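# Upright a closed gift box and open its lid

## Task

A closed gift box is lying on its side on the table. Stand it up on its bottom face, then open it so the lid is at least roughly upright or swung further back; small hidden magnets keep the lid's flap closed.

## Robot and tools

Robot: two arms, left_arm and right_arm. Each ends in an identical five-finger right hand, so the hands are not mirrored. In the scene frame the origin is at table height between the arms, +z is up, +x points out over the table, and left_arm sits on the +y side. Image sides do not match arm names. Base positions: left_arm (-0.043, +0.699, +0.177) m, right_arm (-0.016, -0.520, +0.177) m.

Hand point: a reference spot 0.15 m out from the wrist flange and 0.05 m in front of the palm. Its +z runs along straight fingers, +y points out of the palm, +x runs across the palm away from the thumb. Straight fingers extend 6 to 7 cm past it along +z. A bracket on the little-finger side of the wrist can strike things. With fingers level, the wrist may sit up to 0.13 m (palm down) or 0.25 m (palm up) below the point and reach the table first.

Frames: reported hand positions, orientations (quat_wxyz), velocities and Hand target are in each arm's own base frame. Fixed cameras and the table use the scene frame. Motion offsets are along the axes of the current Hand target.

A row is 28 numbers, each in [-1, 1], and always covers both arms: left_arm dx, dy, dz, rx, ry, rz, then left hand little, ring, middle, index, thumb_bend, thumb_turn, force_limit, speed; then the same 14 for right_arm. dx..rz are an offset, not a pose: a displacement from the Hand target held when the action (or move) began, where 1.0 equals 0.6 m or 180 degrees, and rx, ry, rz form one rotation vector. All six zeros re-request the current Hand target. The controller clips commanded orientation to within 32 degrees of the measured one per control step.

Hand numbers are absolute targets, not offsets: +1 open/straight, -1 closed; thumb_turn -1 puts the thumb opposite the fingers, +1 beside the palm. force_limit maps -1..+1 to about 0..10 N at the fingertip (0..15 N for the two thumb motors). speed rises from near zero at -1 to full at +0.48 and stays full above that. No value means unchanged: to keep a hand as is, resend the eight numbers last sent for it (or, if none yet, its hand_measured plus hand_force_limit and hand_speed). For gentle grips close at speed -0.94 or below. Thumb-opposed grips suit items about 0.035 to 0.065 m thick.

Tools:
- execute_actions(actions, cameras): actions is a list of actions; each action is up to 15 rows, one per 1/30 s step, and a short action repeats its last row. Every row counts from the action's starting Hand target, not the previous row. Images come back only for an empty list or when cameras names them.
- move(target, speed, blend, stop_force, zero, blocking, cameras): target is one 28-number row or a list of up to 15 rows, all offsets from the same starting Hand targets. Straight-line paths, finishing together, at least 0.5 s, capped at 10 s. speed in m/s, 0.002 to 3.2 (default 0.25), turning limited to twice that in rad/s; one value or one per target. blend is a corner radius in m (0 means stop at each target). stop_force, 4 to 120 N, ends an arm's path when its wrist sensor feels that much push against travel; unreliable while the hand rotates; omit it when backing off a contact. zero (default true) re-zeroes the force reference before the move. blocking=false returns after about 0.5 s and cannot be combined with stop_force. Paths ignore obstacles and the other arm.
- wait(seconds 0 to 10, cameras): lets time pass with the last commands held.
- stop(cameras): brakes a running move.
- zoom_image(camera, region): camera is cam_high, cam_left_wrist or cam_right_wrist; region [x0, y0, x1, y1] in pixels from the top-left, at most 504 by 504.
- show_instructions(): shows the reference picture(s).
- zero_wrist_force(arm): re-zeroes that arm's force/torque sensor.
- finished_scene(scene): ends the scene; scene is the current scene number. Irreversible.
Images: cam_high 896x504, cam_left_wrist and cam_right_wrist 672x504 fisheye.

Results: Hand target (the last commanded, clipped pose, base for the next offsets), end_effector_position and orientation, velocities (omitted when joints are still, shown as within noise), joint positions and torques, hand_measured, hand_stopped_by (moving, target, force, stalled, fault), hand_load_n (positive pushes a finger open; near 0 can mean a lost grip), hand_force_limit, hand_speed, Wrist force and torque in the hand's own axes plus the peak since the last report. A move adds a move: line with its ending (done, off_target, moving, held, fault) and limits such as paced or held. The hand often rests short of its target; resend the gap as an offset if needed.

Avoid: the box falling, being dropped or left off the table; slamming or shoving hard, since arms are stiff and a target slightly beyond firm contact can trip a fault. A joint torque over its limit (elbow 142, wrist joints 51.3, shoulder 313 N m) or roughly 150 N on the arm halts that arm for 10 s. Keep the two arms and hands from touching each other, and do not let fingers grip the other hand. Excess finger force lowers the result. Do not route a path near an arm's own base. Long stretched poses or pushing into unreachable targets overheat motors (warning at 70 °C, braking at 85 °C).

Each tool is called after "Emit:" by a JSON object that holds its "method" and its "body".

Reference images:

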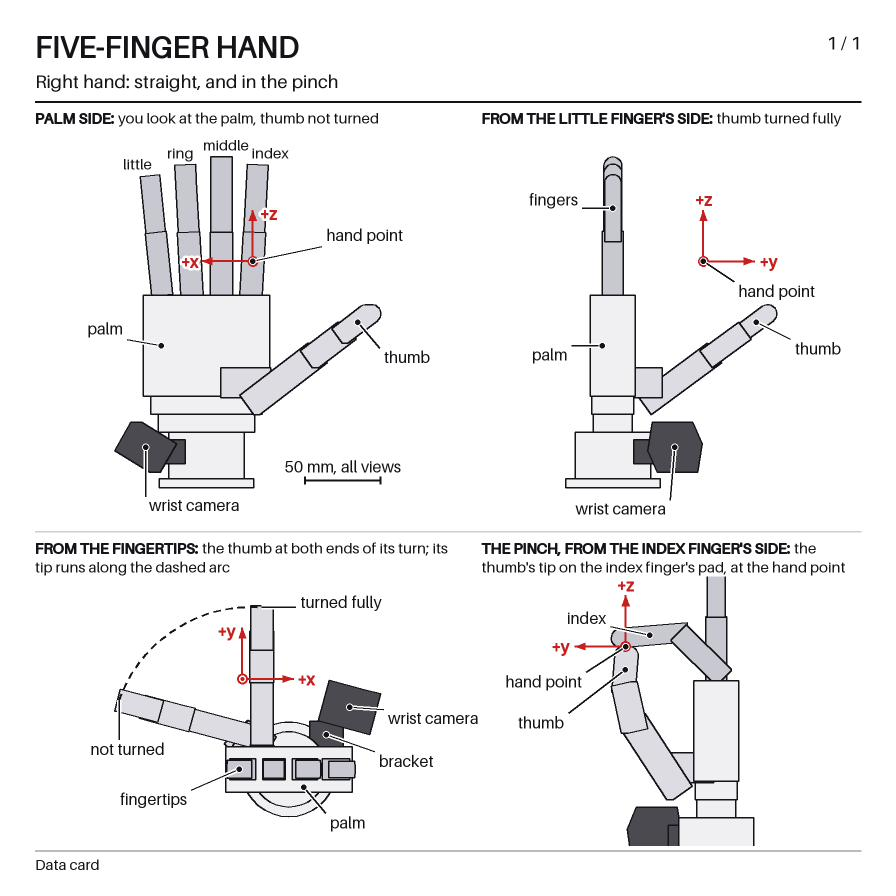

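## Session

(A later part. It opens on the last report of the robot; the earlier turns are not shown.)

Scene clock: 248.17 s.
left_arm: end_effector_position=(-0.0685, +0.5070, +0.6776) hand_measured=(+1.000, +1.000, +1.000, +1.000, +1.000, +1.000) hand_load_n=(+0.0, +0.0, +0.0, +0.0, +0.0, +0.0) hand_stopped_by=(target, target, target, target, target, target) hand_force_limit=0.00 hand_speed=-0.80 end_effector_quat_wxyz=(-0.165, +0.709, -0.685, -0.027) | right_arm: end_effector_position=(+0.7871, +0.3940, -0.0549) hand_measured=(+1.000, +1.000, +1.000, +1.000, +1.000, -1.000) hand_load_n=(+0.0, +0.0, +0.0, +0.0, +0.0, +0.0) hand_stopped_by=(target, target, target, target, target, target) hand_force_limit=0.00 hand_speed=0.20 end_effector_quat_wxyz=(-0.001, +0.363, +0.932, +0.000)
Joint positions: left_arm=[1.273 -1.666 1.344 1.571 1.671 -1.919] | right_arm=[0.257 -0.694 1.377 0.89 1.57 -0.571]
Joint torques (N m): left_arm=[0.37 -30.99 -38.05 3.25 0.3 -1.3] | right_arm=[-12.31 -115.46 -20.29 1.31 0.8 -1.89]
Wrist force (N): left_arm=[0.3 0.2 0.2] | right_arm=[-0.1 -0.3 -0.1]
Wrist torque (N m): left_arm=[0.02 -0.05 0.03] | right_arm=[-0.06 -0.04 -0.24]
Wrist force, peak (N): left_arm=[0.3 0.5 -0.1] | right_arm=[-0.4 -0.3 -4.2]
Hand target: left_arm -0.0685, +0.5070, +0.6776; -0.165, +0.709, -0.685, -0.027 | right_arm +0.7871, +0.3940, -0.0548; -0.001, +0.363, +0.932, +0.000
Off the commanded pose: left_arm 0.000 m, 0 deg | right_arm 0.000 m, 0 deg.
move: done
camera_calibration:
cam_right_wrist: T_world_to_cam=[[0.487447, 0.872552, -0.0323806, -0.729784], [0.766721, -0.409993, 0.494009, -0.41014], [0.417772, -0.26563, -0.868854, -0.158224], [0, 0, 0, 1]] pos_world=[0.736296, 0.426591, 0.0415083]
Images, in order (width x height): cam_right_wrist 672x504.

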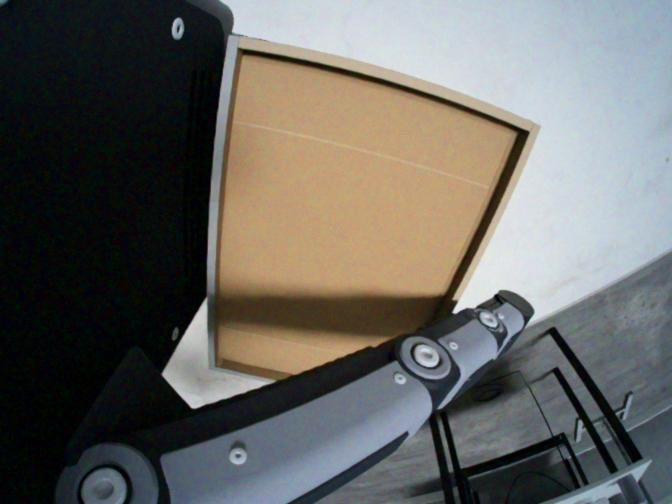

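Emit:
{"method": "move", "body": {"target": [0,0,0,0,0,0,1,1,1,1,1,1,0,-0.8,0,0,0,0,0,0,1,1,1,1,-0.6,-1,0,-0.8], "cameras": ["cam_high","cam_right_wrist"]}}

Emit:
{"method": "zoom_image", "body": {"camera": "cam_high", "region": [400, 100, 500, 220]}}

Scene clock: 251.27 s.
left_arm: end_effector_position=(-0.0685, +0.5070, +0.6776) hand_measured=(+1.000, +1.000, +1.000, +1.000, +1.000, +1.000) hand_load_n=(+0.0, +0.0, +0.0, +0.0, +0.0, +0.0) hand_stopped_by=(target, target, target, target, target, target) hand_force_limit=0.00 hand_speed=-0.80 end_effector_quat_wxyz=(-0.165, +0.709, -0.685, -0.027) | right_arm: end_effector_position=(+0.7871, +0.3940, -0.0548) hand_measured=(+1.000, +1.000, +1.000, +1.000, +0.872, -1.000) hand_load_n=(+0.0, +0.0, +0.0, +0.0, +8.0, +0.5) hand_stopped_by=(target, target, target, target, force, target) hand_force_limit=0.00 hand_speed=-0.80 end_effector_quat_wxyz=(-0.001, +0.363, +0.932, +0.000)
Joint positions: left_arm=[1.273 -1.666 1.344 1.571 1.671 -1.919] | right_arm=[0.257 -0.694 1.377 0.89 1.57 -0.571]
Joint torques (N m): left_arm=[1.77 -31.28 -37.89 2.96 0.26 -1.01] | right_arm=[-12.85 -103.09 -20.03 1.68 -0.86 -1.91]
Wrist force (N): left_arm=[0.0 0.3 -0.2] | right_arm=[-0.4 2.7 -9.4]
Wrist torque (N m): left_arm=[0.05 0.00 0.01] | right_arm=[-0.12 0.11 -0.20]
Wrist force, peak (N): left_arm=[0.4 0.3 0.3] | right_arm=[-0.5 2.9 -10.1]
Hand target: left_arm -0.0685, +0.5070, +0.6776; -0.165, +0.709, -0.685, -0.027 | right_arm +0.7871, +0.3940, -0.0548; -0.001, +0.363, +0.932, +0.000
Off the commanded pose: left_arm 0.000 m, 0 deg | right_arm 0.000 m, 0 deg.
move: done
camera_calibration:
cam_right_wrist: T_world_to_cam=[[0.487535, 0.872507, -0.0322713, -0.729744], [0.766621, -0.410095, 0.494079, -0.410117], [0.417853, -0.265621, -0.868818, -0.158229], [0, 0, 0, 1]] pos_world=[0.736297, 0.426491, 0.041609]
Images, in order (width x height): cam_high 896x504, cam_right_wrist 672x504.

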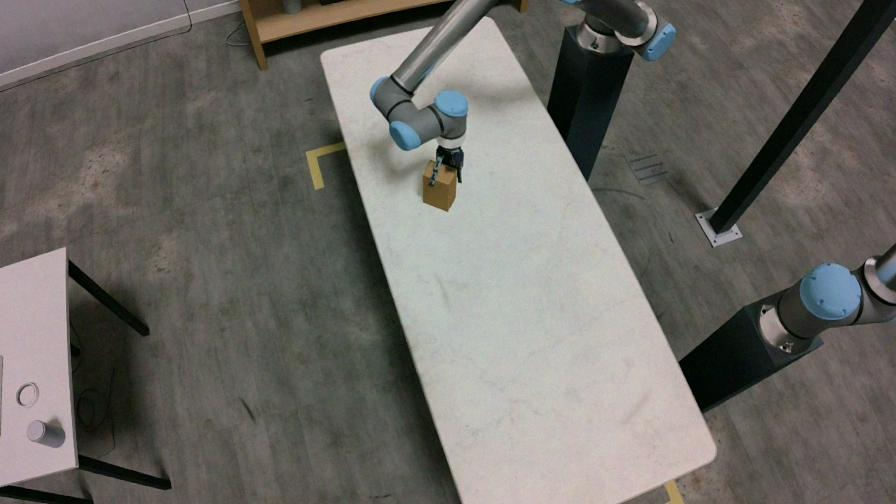

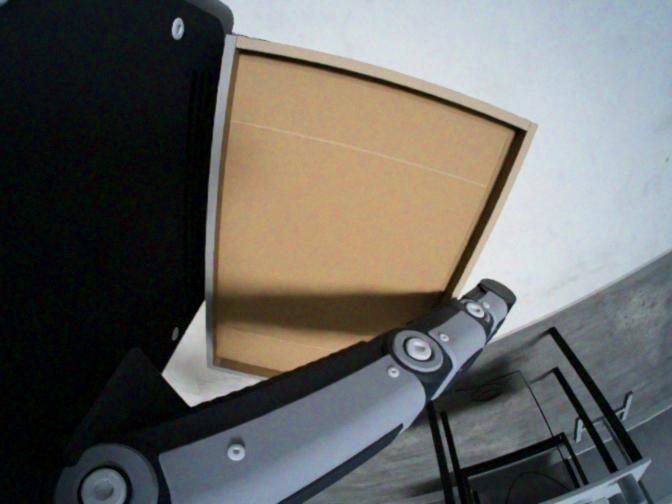

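Scaled by 4.200 from the camera's 896x504 image, which has a finer 1280x720 frame.

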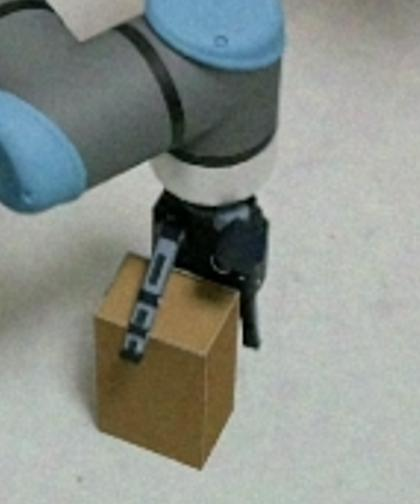

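Emit:
{"method": "move", "body": {"target": [0,0,0,0,0,0,1,1,1,1,1,1,0,-0.8,0,0,0,0,0,0,1,1,1,1,1,-1,0,-0.3]}}

Emit:
{"method": "move", "body": {"target": [0,0,0,0,0,0,1,1,1,1,1,1,0,-0.8,0,0,-0.02,0,0,0,1,1,1,1,1,-1,0,-0.3], "speed": 0.06}}

Emit:
{"method": "move", "body": {"target": [0,0,0,0,0,0,1,1,1,1,1,1,0,-0.8,0,0,0,0,0,0,1,1,1,1,-0.6,-1,0,-0.8], "cameras": ["cam_high","cam_right_wrist"]}}

Emit:
{"method": "zoom_image", "body": {"camera": "cam_high", "region": [400, 100, 500, 220]}}

Scene clock: 259.23 s.
left_arm: end_effector_position=(-0.0685, +0.5070, +0.6776) hand_measured=(+1.000, +1.000, +1.000, +1.000, +1.000, +1.000) hand_load_n=(+0.0, +0.0, +0.0, +0.0, +0.0, -0.5) hand_stopped_by=(target, target, target, target, target, target) hand_force_limit=0.00 hand_speed=-0.80 end_effector_quat_wxyz=(-0.165, +0.709, -0.685, -0.027) | right_arm: end_effector_position=(+0.7871, +0.3940, -0.0549) hand_measured=(+1.000, +1.000, +1.000, +1.000, +1.000, -1.000) hand_load_n=(+0.0, +0.0, +0.0, +0.0, +0.0, +0.0) hand_stopped_by=(target, target, target, target, target, target) hand_force_limit=0.00 hand_speed=-0.30 end_effector_quat_wxyz=(-0.001, +0.363, +0.932, +0.000)
Joint positions: left_arm=[1.273 -1.666 1.344 1.571 1.671 -1.919] | right_arm=[0.257 -0.694 1.377 0.89 1.57 -0.571]
Joint torques (N m): left_arm=[2.13 -28.94 -38.1 2.9 0.42 -1.24] | right_arm=[-12.8 -96.65 -23.83 6.5 -0.89 -2.13]
Wrist force (N): left_arm=[0.1 -0.2 0.1] | right_arm=[-0.2 -0.4 0.0]
Wrist torque (N m): left_arm=[-0.03 -0.02 0.01] | right_arm=[-0.07 -0.03 -0.25]
Wrist force, peak (N): left_arm=[0.3 0.4 0.4] | right_arm=[-0.3 2.5 -9.8]
Hand target: left_arm -0.0685, +0.5070, +0.6776; -0.165, +0.709, -0.685, -0.027 | right_arm +0.7871, +0.3940, -0.0548; -0.001, +0.363, +0.932, +0.000
Off the commanded pose: left_arm 0.000 m, 0 deg | right_arm 0.000 m, 0 deg.
move: done

Scene clock: 259.93 s.
left_arm: end_effector_position=(-0.0685, +0.5070, +0.6776) hand_measured=(+1.000, +1.000, +1.000, +1.000, +1.000, +1.000) hand_load_n=(+0.0, -0.5, -0.5, +0.0, +0.0, +0.0) hand_stopped_by=(target, target, target, target, target, target) hand_force_limit=0.00 hand_speed=-0.80 end_effector_quat_wxyz=(-0.165, +0.709, -0.685, -0.027) | right_arm: end_effector_position=(+0.7871, +0.3940, -0.0426) hand_measured=(+1.000, +1.000, +1.000, +1.000, +1.000, -1.000) hand_load_n=(+0.0, +0.0, +0.0, +0.0, +0.0, +0.0) hand_stopped_by=(target, target, target, target, target, target) hand_force_limit=0.00 hand_speed=-0.30 end_effector_quat_wxyz=(-0.001, +0.363, +0.932, +0.000)
Joint positions: left_arm=[1.273 -1.666 1.344 1.571 1.671 -1.919] | right_arm=[0.257 -0.707 1.375 0.905 1.57 -0.571]
Joint torques (N m): left_arm=[1.94 -30.39 -37.75 3.08 0.1 -1.25] | right_arm=[-14.17 -87.91 -37.76 2.65 -0.82 -1.93]
Wrist force (N): left_arm=[0.0 0.2 0.1] | right_arm=[-0.2 -0.4 -0.1]
Wrist torque (N m): left_arm=[0.02 -0.01 0.01] | right_arm=[-0.07 -0.03 -0.25]
Wrist force, peak (N): left_arm=[0.5 0.2 0.2] | right_arm=[-0.3 -0.4 -0.4]
Hand target: left_arm -0.0685, +0.5070, +0.6776; -0.165, +0.709, -0.685, -0.027 | right_arm +0.7871, +0.3940, -0.0428; -0.001, +0.363, +0.932, +0.000
Off the commanded pose: left_arm 0.000 m, 0 deg | right_arm 0.000 m, 0 deg.
move: done

Scene clock: 261.37 s.
left_arm: end_effector_position=(-0.0685, +0.5070, +0.6776) hand_measured=(+1.000, +1.000, +1.000, +1.000, +1.000, +1.000) hand_load_n=(+0.0, +0.0, +0.0, +0.0, +0.0, +0.0) hand_stopped_by=(target, target, target, target, target, target) hand_force_limit=0.00 hand_speed=-0.80 end_effector_quat_wxyz=(-0.165, +0.709, -0.685, -0.027) | right_arm: end_effector_position=(+0.7872, +0.3940, -0.0428) hand_measured=(+1.000, +1.000, +1.000, +1.000, +0.672, -1.000) hand_load_n=(+0.0, +0.0, +0.0, +0.0, +9.0, +0.5) hand_stopped_by=(target, target, target, target, force, target) hand_force_limit=0.00 hand_speed=-0.80 end_effector_quat_wxyz=(-0.001, +0.363, +0.932, +0.000)
Joint positions: left_arm=[1.273 -1.666 1.344 1.571 1.671 -1.919] | right_arm=[0.257 -0.707 1.375 0.904 1.57 -0.571]
Joint torques (N m): left_arm=[0.22 -30.77 -38.47 2.92 0.44 -1] | right_arm=[-15.54 -84.82 -27.2 2.01 -0.91 -1.91]
Wrist force (N): left_arm=[0.2 0.1 0.3] | right_arm=[-0.3 2.4 -9.4]
Wrist torque (N m): left_arm=[-0.01 -0.03 0.02] | right_arm=[-0.16 0.10 -0.21]
Wrist force, peak (N): left_arm=[0.4 0.4 0.1] | right_arm=[-0.3 2.8 -9.4]
Hand target: left_arm -0.0685, +0.5070, +0.6776; -0.165, +0.709, -0.685, -0.027 | right_arm +0.7871, +0.3940, -0.0428; -0.001, +0.363, +0.932, +0.000
Off the commanded pose: left_arm 0.000 m, 0 deg | right_arm 0.000 m, 0 deg.
move: done
camera_calibration:
cam_right_wrist: T_world_to_cam=[[0.487553, 0.872495, -0.0323152, -0.729414], [0.766655, -0.410112, 0.494012, -0.416088], [0.417771, -0.265632, -0.868854, -0.147864], [0, 0, 0, 1]] pos_world=[0.736397, 0.426491, 0.0535087]
Images, in order (width x height): cam_high 896x504, cam_right_wrist 672x504.

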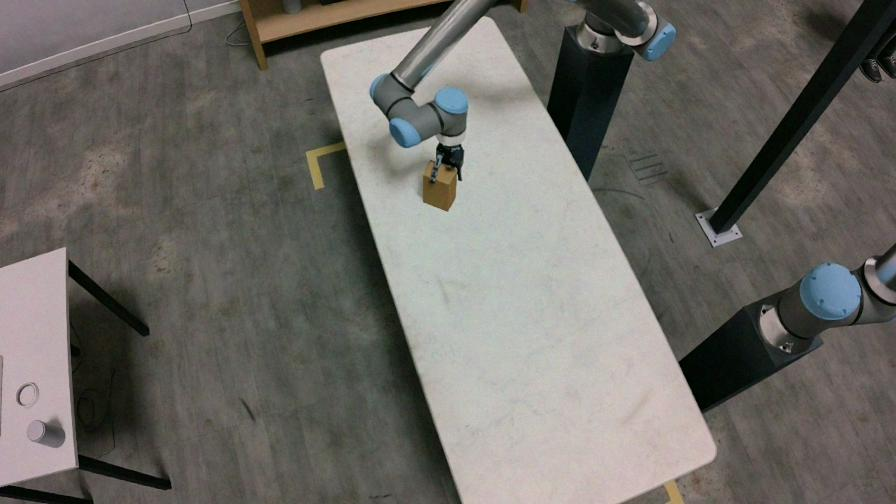

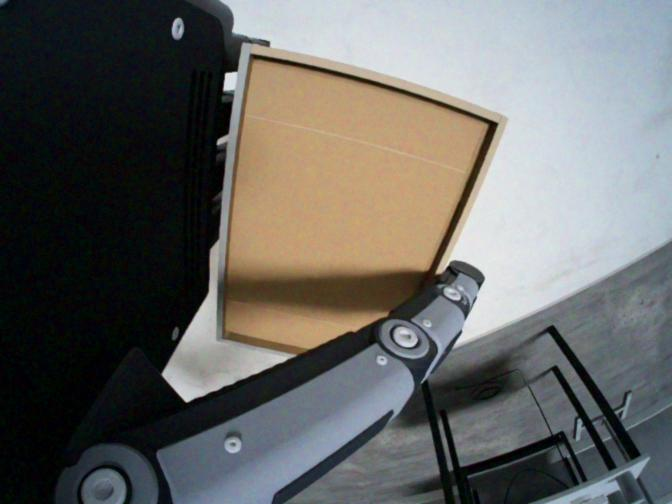

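Scaled by 4.200 from the camera's 896x504 image, which has a finer 1280x720 frame.

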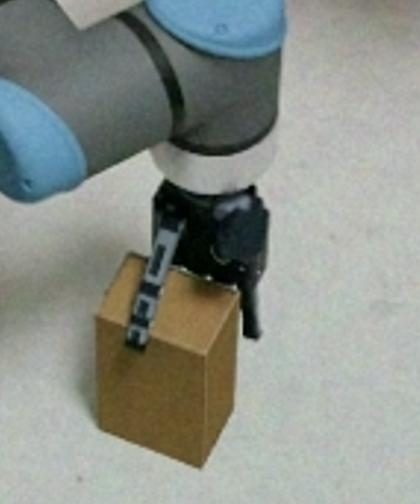

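Emit:
{"method": "move", "body": {"target": [0,0,0,0,0,0,1,1,1,1,1,1,0,-0.8,0,0,0,0,0,0,1,1,1,1,1,-1,0,-0.3]}}

Emit:
{"method": "move", "body": {"target": [[0,0,0,0,0,0,1,1,1,1,1,1,0,-0.8,0,0,-0.018,0,0,0,1,1,1,1,1,-1,0,-0.3],[0,0,0,0,0,0,1,1,1,1,1,1,0,-0.8,0,0.015,-0.018,0,0,0,1,1,1,1,1,-1,0,-0.3]], "speed": 0.05}}

Emit:
{"method": "move", "body": {"target": [0,0,0,0,0,0,1,1,1,1,1,1,0,-0.8,0,0,0,0,0,0,1,1,1,1,-0.6,-1,0,-0.8], "cameras": ["cam_high","cam_right_wrist"]}}

Emit:
{"method": "zoom_image", "body": {"camera": "cam_high", "region": [400, 100, 500, 220]}}

Scene clock: 276.67 s.
left_arm: end_effector_position=(-0.0685, +0.5070, +0.6776) hand_measured=(+1.000, +1.000, +1.000, +1.000, +1.000, +1.000) hand_load_n=(+0.0, +0.0, +0.0, +0.0, +0.0, +0.0) hand_stopped_by=(target, target, target, target, target, target) hand_force_limit=0.00 hand_speed=-0.80 end_effector_quat_wxyz=(-0.165, +0.709, -0.685, -0.027) | right_arm: end_effector_position=(+0.7871, +0.3940, -0.0429) hand_measured=(+1.000, +1.000, +1.000, +1.000, +1.000, -1.000) hand_load_n=(+0.0, +0.0, +0.0, +0.0, +0.0, +0.0) hand_stopped_by=(target, target, target, target, target, target) hand_force_limit=0.00 hand_speed=-0.30 end_effector_quat_wxyz=(-0.001, +0.363, +0.932, +0.000)
Joint positions: left_arm=[1.273 -1.666 1.344 1.571 1.671 -1.919] | right_arm=[0.257 -0.707 1.375 0.904 1.57 -0.571]
Joint torques (N m): left_arm=[0.85 -30.04 -38.95 2.94 0.45 -1.26] | right_arm=[-13.32 -88.42 -28.75 6.52 -0.89 -1.92]
Wrist force (N): left_arm=[0.0 0.4 0.0] | right_arm=[-0.1 -0.2 -0.1]
Wrist torque (N m): left_arm=[0.06 0.01 0.01] | right_arm=[-0.04 -0.04 -0.24]
Wrist force, peak (N): left_arm=[0.5 0.4 0.2] | right_arm=[-0.3 2.7 -9.3]
Hand target: left_arm -0.0685, +0.5070, +0.6776; -0.165, +0.709, -0.685, -0.027 | right_arm +0.7871, +0.3940, -0.0428; -0.001, +0.363, +0.932, +0.000
Off the commanded pose: left_arm 0.000 m, 0 deg | right_arm 0.000 m, 0 deg.
move: done

Scene clock: 277.73 s.
left_arm: end_effector_position=(-0.0685, +0.5070, +0.6776) hand_measured=(+1.000, +1.000, +1.000, +1.000, +1.000, +1.000) hand_load_n=(+0.0, +0.0, +0.0, +0.0, +0.0, +0.0) hand_stopped_by=(target, target, target, target, target, target) hand_force_limit=0.00 hand_speed=-0.80 end_effector_quat_wxyz=(-0.165, +0.709, -0.685, -0.027) | right_arm: end_effector_position=(+0.7932, +0.4007, -0.0321) hand_measured=(+1.000, +1.000, +1.000, +1.000, +1.000, -1.000) hand_load_n=(+0.0, +0.0, -0.5, +0.0, +0.0, +0.0) hand_stopped_by=(target, target, target, target, target, target) hand_force_limit=0.00 hand_speed=-0.30 end_effector_quat_wxyz=(-0.001, +0.363, +0.932, +0.000) end_effector_velocity=(-0.002, -0.001, -0.001) end_effector_angular_velocity=(+0.000, +0.001, +0.001)
Joint positions: left_arm=[1.273 -1.666 1.344 1.571 1.671 -1.919] | right_arm=[0.263 -0.706 1.35 0.929 1.57 -0.564]
Joint velocities: left_arm=[within noise] | right_arm=[-0.001 -0.001 0.006 -0.003 0 -0.002]
Joint torques (N m): left_arm=[2.29 -30.61 -38.11 3.17 0.17 -1.13] | right_arm=[-14.85 -117.85 -22.6 1.64 -0.77 -1.99]
Wrist force (N): left_arm=[0.2 0.4 -0.2] | right_arm=[-0.3 -0.3 0.1]
Wrist torque (N m): left_arm=[0.07 -0.03 0.03] | right_arm=[-0.07 -0.01 -0.25]
Wrist force, peak (N): left_arm=[-0.1 0.5 0.3] | right_arm=[-0.7 -0.9 -0.2]
Hand target: left_arm -0.0685, +0.5070, +0.6776; -0.165, +0.709, -0.685, -0.027 | right_arm +0.7933, +0.4006, -0.0320; -0.001, +0.363, +0.932, +0.000
Off the commanded pose: left_arm 0.000 m, 0 deg | right_arm 0.000 m, 0 deg.
move: done

Scene clock: 280.23 s.
left_arm: end_effector_position=(-0.0685, +0.5070, +0.6776) hand_measured=(+1.000, +1.000, +1.000, +1.000, +1.000, +1.000) hand_load_n=(+0.0, +0.0, +0.0, +0.5, +0.0, +0.0) hand_stopped_by=(target, target, target, target, target, target) hand_force_limit=0.00 hand_speed=-0.80 end_effector_quat_wxyz=(-0.165, +0.709, -0.685, -0.027) | right_arm: end_effector_position=(+0.7933, +0.4006, -0.0320) hand_measured=(+1.000, +1.000, +1.000, +1.000, +0.366, -1.000) hand_load_n=(+0.0, +0.0, +0.0, +0.0, +7.5, +0.0) hand_stopped_by=(target, target, target, target, force, target) hand_force_limit=0.00 hand_speed=-0.80 end_effector_quat_wxyz=(-0.001, +0.363, +0.932, +0.000)
Joint positions: left_arm=[1.273 -1.666 1.344 1.571 1.671 -1.919] | right_arm=[0.263 -0.706 1.35 0.929 1.57 -0.565]
Joint torques (N m): left_arm=[0.62 -30.6 -38.69 3.12 0.44 -1.11] | right_arm=[-13.09 -114.73 -20.94 1.62 1.69 -2.85]
Wrist force (N): left_arm=[0.2 0.0 -0.2] | right_arm=[-0.2 0.6 -1.0]
Wrist torque (N m): left_arm=[0.02 -0.03 0.02] | right_arm=[-0.03 -0.02 -0.16]
Wrist force, peak (N): left_arm=[0.1 0.5 -0.3] | right_arm=[0.0 0.8 -1.7]
Hand target: left_arm -0.0685, +0.5070, +0.6776; -0.165, +0.709, -0.685, -0.027 | right_arm +0.7933, +0.4006, -0.0320; -0.001, +0.363, +0.932, +0.000
Off the commanded pose: left_arm 0.000 m, 0 deg | right_arm 0.000 m, 0 deg.
move: done
camera_calibration:
cam_right_wrist: T_world_to_cam=[[0.487553, 0.872495, -0.0323152, -0.737798], [0.766655, -0.410112, 0.494012, -0.423393], [0.417771, -0.265632, -0.868854, -0.139276], [0, 0, 0, 1]] pos_world=[0.742497, 0.433091, 0.0643087]
Images, in order (width x height): cam_high 896x504, cam_right_wrist 672x504.

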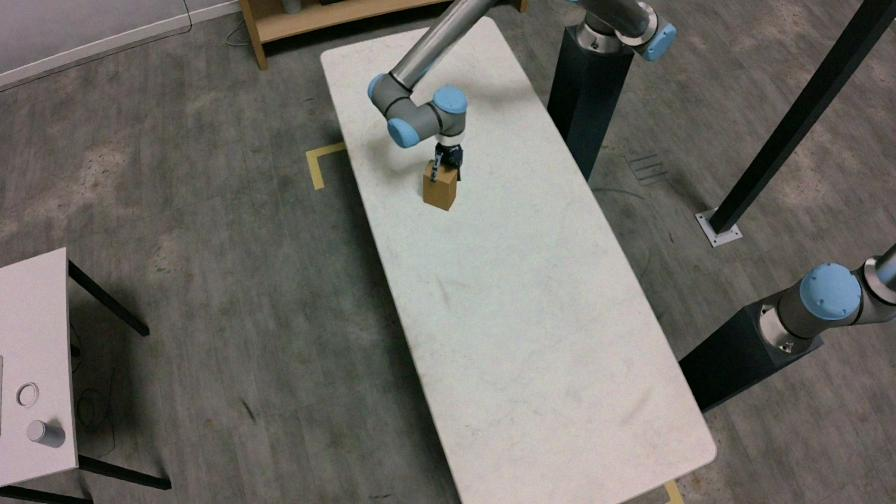

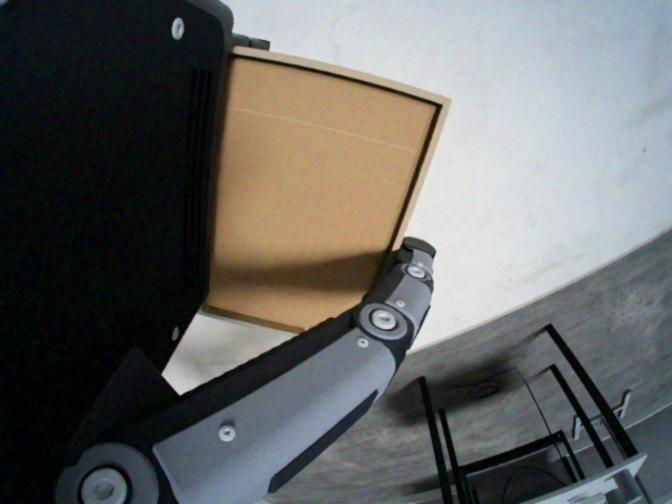

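Scaled by 4.200 from the camera's 896x504 image, which has a finer 1280x720 frame.

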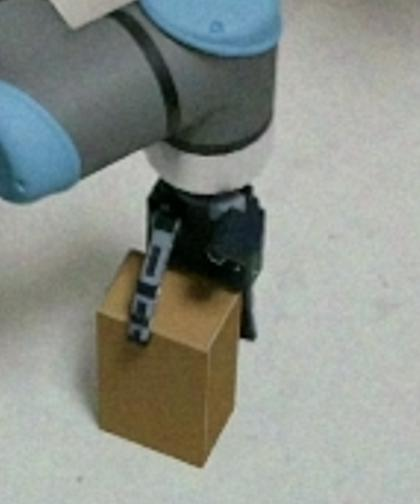

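Emit:
{"method": "move", "body": {"target": [0,0,0,0,0,0,1,1,1,1,1,1,0,-0.8,0,0,0,0,0,0,1,1,1,1,-0.7,-1,0.5,-0.8]}}

Emit:
{"method": "move", "body": {"target": [0,0,0,0,0,0,1,1,1,1,1,1,0,-0.8,0,0,-0.06,0,0,0,1,1,1,1,-0.7,-1,0.5,-0.8], "speed": 0.04, "cameras": ["cam_high","cam_right_wrist"]}}

Emit:
{"method": "zoom_image", "body": {"camera": "cam_high", "region": [400, 100, 500, 220]}}

Scene clock: 283.90 s.
left_arm: end_effector_position=(-0.0685, +0.5070, +0.6776) hand_measured=(+1.000, +1.000, +1.000, +1.000, +1.000, +1.000) hand_load_n=(+0.0, +0.0, +0.0, +0.0, +0.0, -0.5) hand_stopped_by=(target, target, target, target, target, target) hand_force_limit=0.00 hand_speed=-0.80 end_effector_quat_wxyz=(-0.165, +0.709, -0.685, -0.027) | right_arm: end_effector_position=(+0.7933, +0.4006, -0.0320) hand_measured=(+1.000, +1.000, +1.000, +1.000, +0.354, -1.000) hand_load_n=(+0.0, +0.0, +0.0, +0.0, +11.5, +0.0) hand_stopped_by=(target, target, target, target, force, target) hand_force_limit=0.50 hand_speed=-0.80 end_effector_quat_wxyz=(-0.001, +0.363, +0.932, +0.000)
Joint positions: left_arm=[1.273 -1.666 1.344 1.571 1.671 -1.919] | right_arm=[0.263 -0.706 1.35 0.929 1.57 -0.565]
Joint torques (N m): left_arm=[1.17 -32.55 -38.76 3.29 0.38 -1.75] | right_arm=[-12.96 -96.19 -21.67 3.36 1.7 -2.58]
Wrist force (N): left_arm=[0.1 0.3 -0.1] | right_arm=[-0.3 -0.2 -1.2]
Wrist torque (N m): left_arm=[0.05 -0.02 0.02] | right_arm=[-0.04 0.01 -0.18]
Wrist force, peak (N): left_arm=[0.0 0.5 0.2] | right_arm=[-0.3 1.1 -2.6]
Hand target: left_arm -0.0685, +0.5070, +0.6776; -0.165, +0.709, -0.685, -0.027 | right_arm +0.7933, +0.4006, -0.0320; -0.001, +0.363, +0.932, +0.000
Off the commanded pose: left_arm 0.000 m, 0 deg | right_arm 0.000 m, 0 deg.
move: done

Scene clock: 285.07 s.
left_arm: end_effector_position=(-0.0685, +0.5070, +0.6776) hand_measured=(+1.000, +1.000, +1.000, +1.000, +1.000, +1.000) hand_load_n=(+0.0, +0.0, +0.0, +0.0, +0.0, +0.0) hand_stopped_by=(target, target, target, target, target, target) hand_force_limit=0.00 hand_speed=-0.80 end_effector_quat_wxyz=(-0.165, +0.709, -0.685, -0.027) | right_arm: end_effector_position=(+0.7933, +0.4006, +0.0043) hand_measured=(+1.000, +1.000, +1.000, +1.000, +0.354, -1.000) hand_load_n=(+0.0, +0.0, +0.0, +0.0, +11.0, +0.0) hand_stopped_by=(target, target, target, target, force, target) hand_force_limit=0.50 hand_speed=-0.80 end_effector_quat_wxyz=(-0.001, +0.363, +0.932, +0.000)
Joint positions: left_arm=[1.273 -1.666 1.344 1.571 1.671 -1.919] | right_arm=[0.263 -0.741 1.342 0.972 1.57 -0.565]
Joint torques (N m): left_arm=[0.49 -31.69 -38.73 3.33 0.1 -1.4] | right_arm=[-13.64 -82.9 -34.74 0.92 1.64 -2.62]
Wrist force (N): left_arm=[0.2 0.1 0.2] | right_arm=[-0.3 -0.3 1.3]
Wrist torque (N m): left_arm=[0.00 -0.04 0.02] | right_arm=[-0.08 -0.01 -0.16]
Wrist force, peak (N): left_arm=[0.3 0.1 0.4] | right_arm=[-0.1 -0.3 1.8]
Hand target: left_arm -0.0685, +0.5070, +0.6776; -0.165, +0.709, -0.685, -0.027 | right_arm +0.7933, +0.4006, +0.0040; -0.001, +0.363, +0.932, +0.000
Off the commanded pose: left_arm 0.000 m, 0 deg | right_arm 0.000 m, 0 deg.
move: done
camera_calibration:
cam_right_wrist: T_world_to_cam=[[0.487553, 0.872495, -0.0323152, -0.736625], [0.766655, -0.410112, 0.494012, -0.441325], [0.417771, -0.265632, -0.868854, -0.107736], [0, 0, 0, 1]] pos_world=[0.742497, 0.433091, 0.100609]
Images, in order (width x height): cam_high 896x504, cam_right_wrist 672x504.

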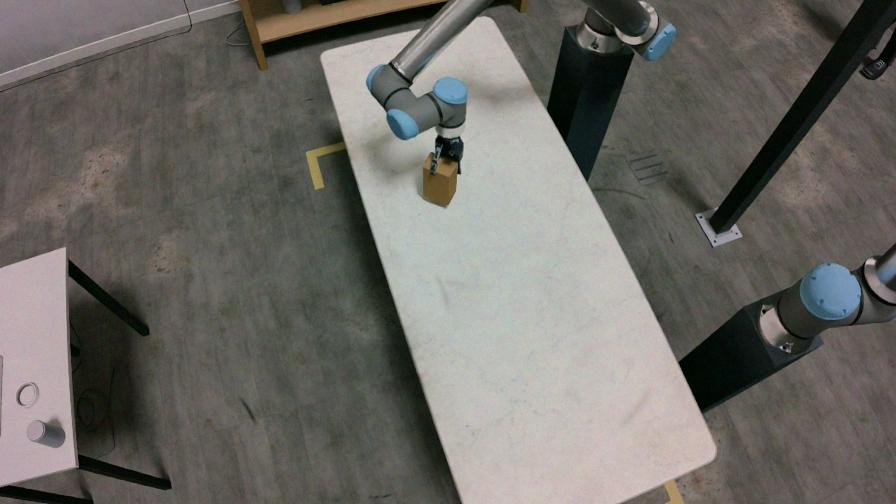

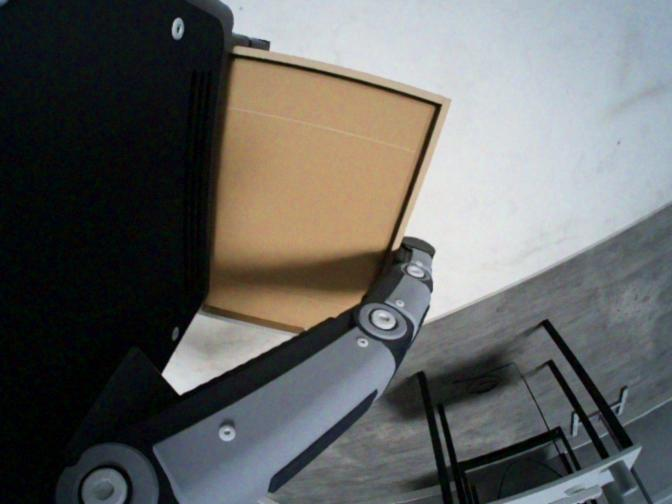

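Scaled by 4.200 from the camera's 896x504 image, which has a finer 1280x720 frame.

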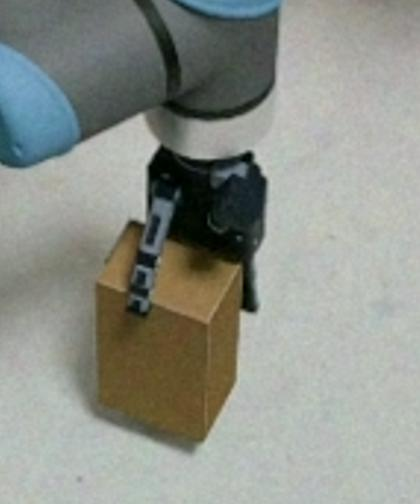

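Emit:
{"method": "move", "body": {"target": [0,0,0,0,0,0,1,1,1,1,1,1,0,-0.8,0.114,-0.4845,-0.027,0,0,0.1244,1,1,1,1,-0.7,-1,0.5,-0.8], "speed": 0.3}}

Emit:
{"method": "move", "body": {"target": [0,0,0,0,0,0,1,1,1,1,1,1,0,-0.8,0,0,0.14,0,0,0,1,1,1,1,-0.7,-1,0.5,-0.8], "speed": 0.025, "stop_force": 5, "cameras": ["cam_high","cam_right_wrist"]}}

Emit:
{"method": "zoom_image", "body": {"camera": "cam_high", "region": [420, 60, 560, 200]}}

Scene clock: 304.63 s.
left_arm: end_effector_position=(-0.0685, +0.5070, +0.6776) hand_measured=(+1.000, +1.000, +1.000, +1.000, +1.000, +1.000) hand_load_n=(+0.0, +0.0, +0.0, +0.0, +0.0, +0.0) hand_stopped_by=(target, target, target, target, target, target) hand_force_limit=0.00 hand_speed=-0.80 end_effector_quat_wxyz=(-0.165, +0.709, -0.685, -0.027) | right_arm: end_effector_position=(+0.5465, +0.2328, +0.0207) hand_measured=(+1.000, +1.000, +1.000, +1.000, +0.354, -1.000) hand_load_n=(+0.0, +0.0, +0.0, +0.0, +11.0, +0.0) hand_stopped_by=(target, target, target, target, force, target) hand_force_limit=0.50 hand_speed=-0.80 end_effector_quat_wxyz=(-0.001, +0.537, +0.844, +0.000)
Joint positions: left_arm=[1.273 -1.666 1.344 1.571 1.671 -1.919] | right_arm=[0.124 -1.122 2.014 0.68 1.57 -0.313]
Joint torques (N m): left_arm=[0.52 -30.09 -38.46 3.15 0.44 -1.47] | right_arm=[10.37 -66.24 -16.84 6.78 -1.86 -1.24]
Wrist force (N): left_arm=[0.2 0.2 0.0] | right_arm=[0.2 0.1 1.6]
Wrist torque (N m): left_arm=[0.03 -0.04 0.02] | right_arm=[-0.05 -0.08 0.11]
Wrist force, peak (N): left_arm=[0.0 0.6 -0.2] | right_arm=[-0.9 2.8 1.6]
Hand target: left_arm -0.0685, +0.5070, +0.6776; -0.165, +0.709, -0.685, -0.027 | right_arm +0.5463, +0.2328, +0.0206; -0.001, +0.537, +0.844, +0.000
Off the commanded pose: left_arm 0.000 m, 0 deg | right_arm 0.000 m, 0 deg.
move: done

Scene clock: 308.07 s.
left_arm: end_effector_position=(-0.0685, +0.5070, +0.6776) hand_measured=(+1.000, +1.000, +1.000, +1.000, +1.000, +1.000) hand_load_n=(+0.0, +0.0, +0.0, +0.0, +0.0, +0.0) hand_stopped_by=(target, target, target, target, target, target) hand_force_limit=0.00 hand_speed=-0.80 end_effector_quat_wxyz=(-0.165, +0.709, -0.685, -0.027) | right_arm: end_effector_position=(+0.5462, +0.2328, -0.0329) hand_measured=(+1.000, +1.000, +1.000, +1.000, +0.356, -1.000) hand_load_n=(+0.0, +0.0, +0.0, +0.0, +11.5, +1.0) hand_stopped_by=(target, target, target, target, force, target) hand_force_limit=0.50 hand_speed=-0.80 end_effector_quat_wxyz=(-0.001, +0.537, +0.844, +0.000)
Joint positions: left_arm=[1.273 -1.666 1.344 1.571 1.671 -1.919] | right_arm=[0.124 -1.044 2.028 0.589 1.57 -0.313]
Joint torques (N m): left_arm=[0.82 -33.25 -37.68 3.28 0.53 -1.54] | right_arm=[9.92 -83.19 -29.79 4.23 0 1.85]
Wrist force (N): left_arm=[0.0 0.0 0.0] | right_arm=[0.1 -0.1 1.5]
Wrist torque (N m): left_arm=[0.00 0.00 0.01] | right_arm=[-0.09 -0.08 0.11]
Wrist force, peak (N): left_arm=[0.4 0.3 0.0] | right_arm=[-1.7 2.9 -10.6]
Hand target: left_arm -0.0685, +0.5070, +0.6776; -0.165, +0.709, -0.685, -0.027 | right_arm +0.5462, +0.2328, -0.0329; -0.001, +0.537, +0.844, +0.000 (not the last commanded pose)
Off the commanded pose: left_arm 0.000 m, 0 deg | right_arm 0.031 m, 0 deg.
move: contact (right_arm)
camera_calibration:
cam_right_wrist: T_world_to_cam=[[0.783108, 0.621002, -0.0331406, -0.573917], [0.552869, -0.670809, 0.494318, -0.12478], [0.284742, -0.405427, -0.868649, 0.0238779], [0, 0, 0, 1]] pos_world=[0.511627, 0.282381, 0.0634028]
Images, in order (width x height): cam_high 896x504, cam_right_wrist 672x504.

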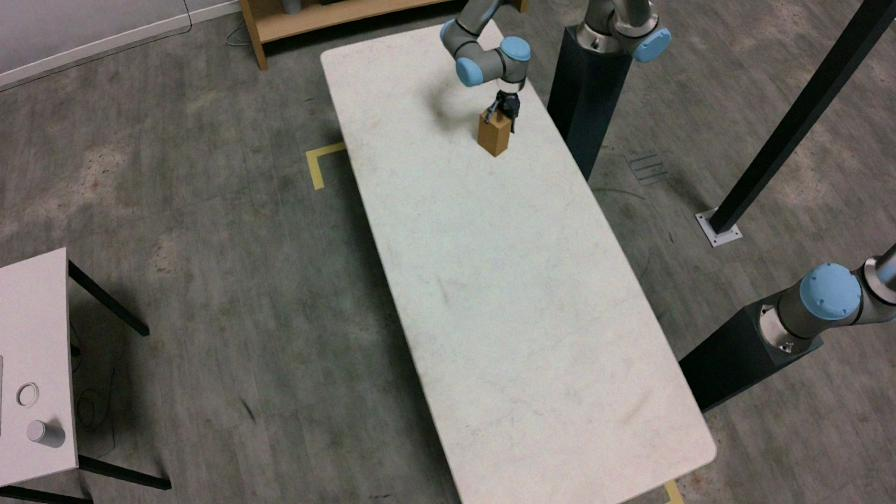

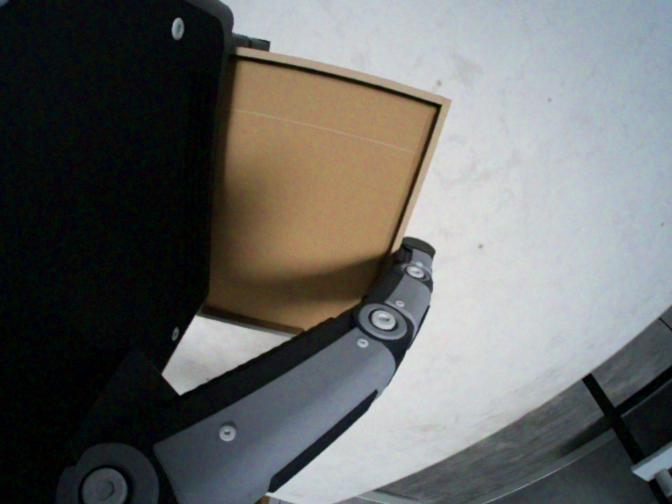

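Scaled by 3.600 from the camera's 896x504 image, which has a finer 1280x720 frame.

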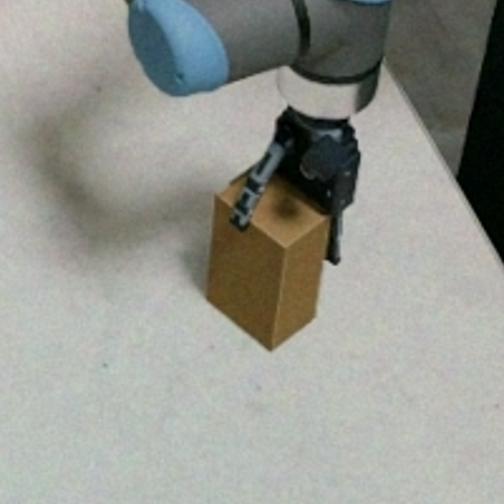

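Emit:
{"method": "move", "body": {"target": [0,0,0,0,0,0,1,1,1,1,1,1,0,-0.8,0,0.1101,0.0191,0.1667,0,0,1,1,1,1,-0.7,-1,0.5,-0.8], "speed": 0.15, "cameras": ["cam_high","cam_right_wrist"]}}

Emit:
{"method": "zoom_image", "body": {"camera": "cam_high", "region": [420, 60, 560, 200]}}

Scene clock: 324.17 s.
left_arm: end_effector_position=(-0.0685, +0.5070, +0.6776) hand_measured=(+1.000, +1.000, +1.000, +1.000, +1.000, +1.000) hand_load_n=(-0.5, +0.0, +0.0, +0.0, +0.0, +0.0) hand_stopped_by=(target, target, target, target, target, target) hand_force_limit=0.00 hand_speed=-0.80 end_effector_quat_wxyz=(-0.165, +0.709, -0.685, -0.027) | right_arm: end_effector_position=(+0.6060, +0.2608, -0.0445) hand_measured=(+1.000, +1.000, +1.000, +1.000, +0.356, -1.000) hand_load_n=(+0.0, +0.0, +0.0, +0.0, +16.5, +2.0) hand_stopped_by=(target, target, target, target, force, target) hand_force_limit=0.50 hand_speed=-0.80 end_effector_quat_wxyz=(-0.140, +0.518, +0.815, -0.219)
Joint positions: left_arm=[1.273 -1.666 1.344 1.571 1.671 -1.919] | right_arm=[0.214 -0.737 1.601 1.222 1.681 -0.194]
Joint torques (N m): left_arm=[1.25 -29.88 -38.33 2.88 0.36 -1.8] | right_arm=[-15.33 -102.61 -19.79 5.51 -1.53 -2.65]
Wrist force (N): left_arm=[0.2 0.4 -0.1] | right_arm=[0.1 0.9 1.3]
Wrist torque (N m): left_arm=[0.07 -0.03 0.03] | right_arm=[-0.16 -0.07 -0.05]
Wrist force, peak (N): left_arm=[0.5 0.5 0.0] | right_arm=[-0.8 -4.6 -24.8]
Hand target: left_arm -0.0685, +0.5070, +0.6776; -0.165, +0.709, -0.685, -0.027 | right_arm +0.6060, +0.2608, -0.0444; -0.140, +0.519, +0.815, -0.219
Off the commanded pose: left_arm 0.000 m, 0 deg | right_arm 0.000 m, 0 deg.
move: done
camera_calibration:
cam_right_wrist: T_world_to_cam=[[0.649593, 0.559439, -0.514837, -0.562981], [0.750929, -0.578004, 0.319402, -0.285337], [-0.118892, -0.594087, -0.795566, 0.305122], [0, 0, 0, 1]] pos_world=[0.616253, 0.331297, 0.0440389]
Images, in order (width x height): cam_high 896x504, cam_right_wrist 672x504.

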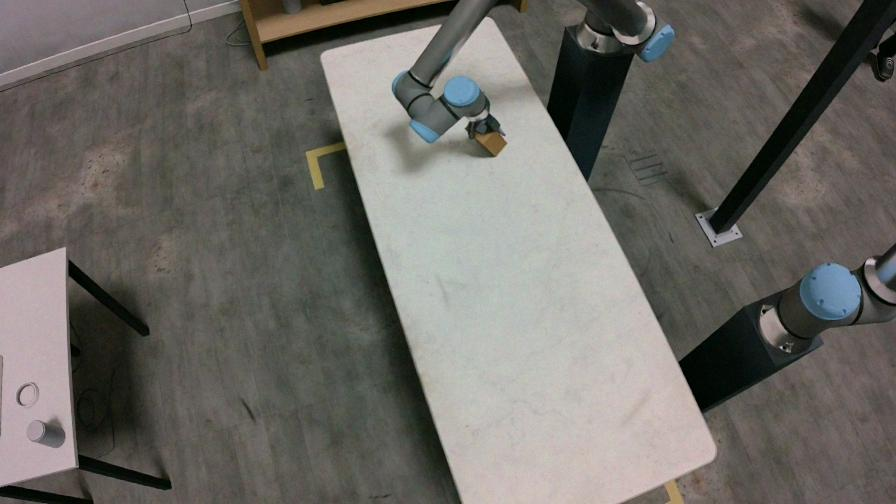

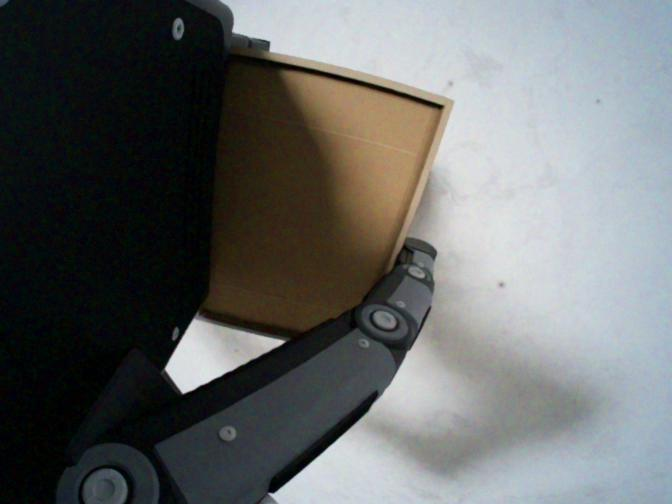

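Scaled by 3.600 from the camera's 896x504 image, which has a finer 1280x720 frame.

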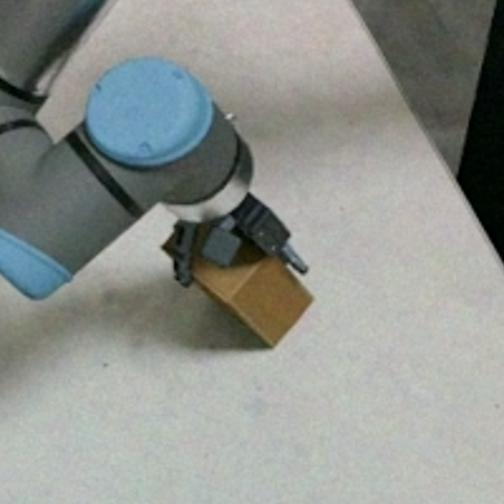

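Emit:
{"method": "move", "body": {"target": [[0,0,0,0,0,0,1,1,1,1,1,1,0,-0.8,0,0.0370,-0.0005,0.0556,0,0,1,1,1,1,-0.7,-1,0.5,-0.8],[0,0,0,0,0,0,1,1,1,1,1,1,0,-0.8,0,0.0740,0.0070,0.1111,0,0,1,1,1,1,-0.7,-1,0.5,-0.8],[0,0,0,0,0,0,1,1,1,1,1,1,0,-0.8,0,0.1085,0.0195,0.1667,0,0,1,1,1,1,-0.7,-1,0.5,-0.8]], "speed": 0.15, "blend": 0.004, "cameras": ["cam_high","cam_right_wrist"]}}

Emit:
{"method": "zoom_image", "body": {"camera": "cam_high", "region": [420, 60, 560, 200]}}

Scene clock: 333.47 s.
left_arm: end_effector_position=(-0.0685, +0.5070, +0.6776) hand_measured=(+1.000, +1.000, +1.000, +1.000, +1.000, +1.000) hand_load_n=(+0.0, +0.0, +0.0, +0.0, +0.0, +0.0) hand_stopped_by=(target, target, target, target, target, target) hand_force_limit=0.00 hand_speed=-0.80 end_effector_quat_wxyz=(-0.165, +0.709, -0.685, -0.027) | right_arm: end_effector_position=(+0.6517, +0.2822, -0.0873) hand_measured=(+1.000, +1.000, +1.000, +1.000, +0.356, -1.000) hand_load_n=(+0.0, +0.0, +0.0, +0.0, +17.0, +2.0) hand_stopped_by=(target, target, target, target, force, target) hand_force_limit=0.50 hand_speed=-0.80 end_effector_quat_wxyz=(-0.269, +0.465, +0.730, -0.422)
Joint positions: left_arm=[1.273 -1.666 1.344 1.571 1.671 -1.919] | right_arm=[0.256 -0.39 1.213 1.79 1.727 -0.092]
Joint torques (N m): left_arm=[-0.45 -31.15 -38.03 3.47 0.47 -1.99] | right_arm=[-8.31 -117.54 -19.07 3.48 -1.2 -2.59]
Wrist force (N): left_arm=[0.2 0.1 0.0] | right_arm=[0.1 1.8 0.6]
Wrist torque (N m): left_arm=[0.02 -0.03 0.02] | right_arm=[-0.23 0.00 -0.10]
Wrist force, peak (N): left_arm=[0.5 0.4 0.0] | right_arm=[0.1 3.2 0.2]
Hand target: left_arm -0.0685, +0.5070, +0.6776; -0.165, +0.709, -0.685, -0.027 | right_arm +0.6517, +0.2822, -0.0872; -0.270, +0.465, +0.730, -0.422
Off the commanded pose: left_arm 0.000 m, 0 deg | right_arm 0.000 m, 0 deg.
move: done
camera_calibration:
cam_right_wrist: T_world_to_cam=[[0.315772, 0.40403, -0.858515, -0.395217], [0.843107, -0.53455, 0.0585372, -0.388741], [-0.435269, -0.742305, -0.509436, 0.562272], [0, 0, 0, 1]] pos_world=[0.697288, 0.369255, -0.030102]
Images, in order (width x height): cam_high 896x504, cam_right_wrist 672x504.

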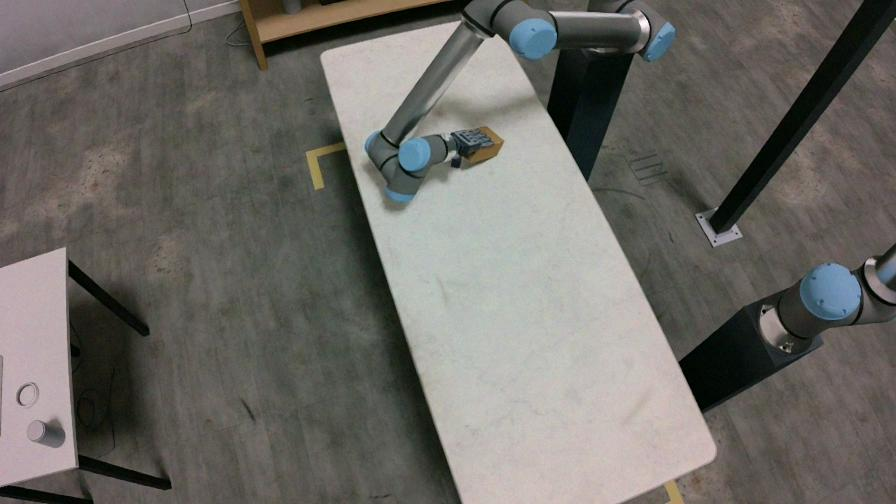

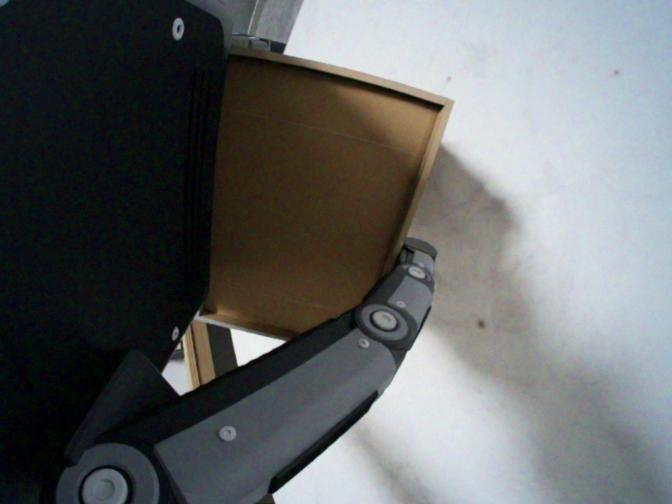

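Scaled by 3.600 from the camera's 896x504 image, which has a finer 1280x720 frame.

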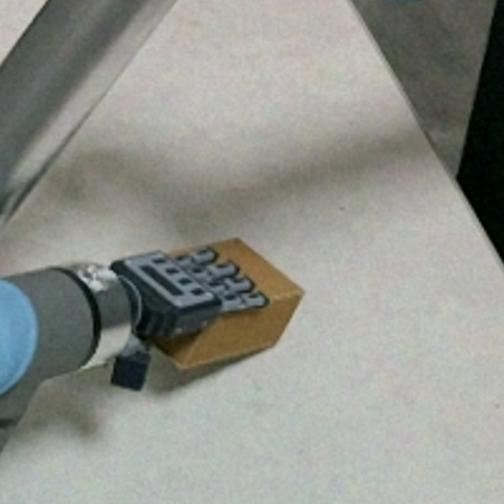

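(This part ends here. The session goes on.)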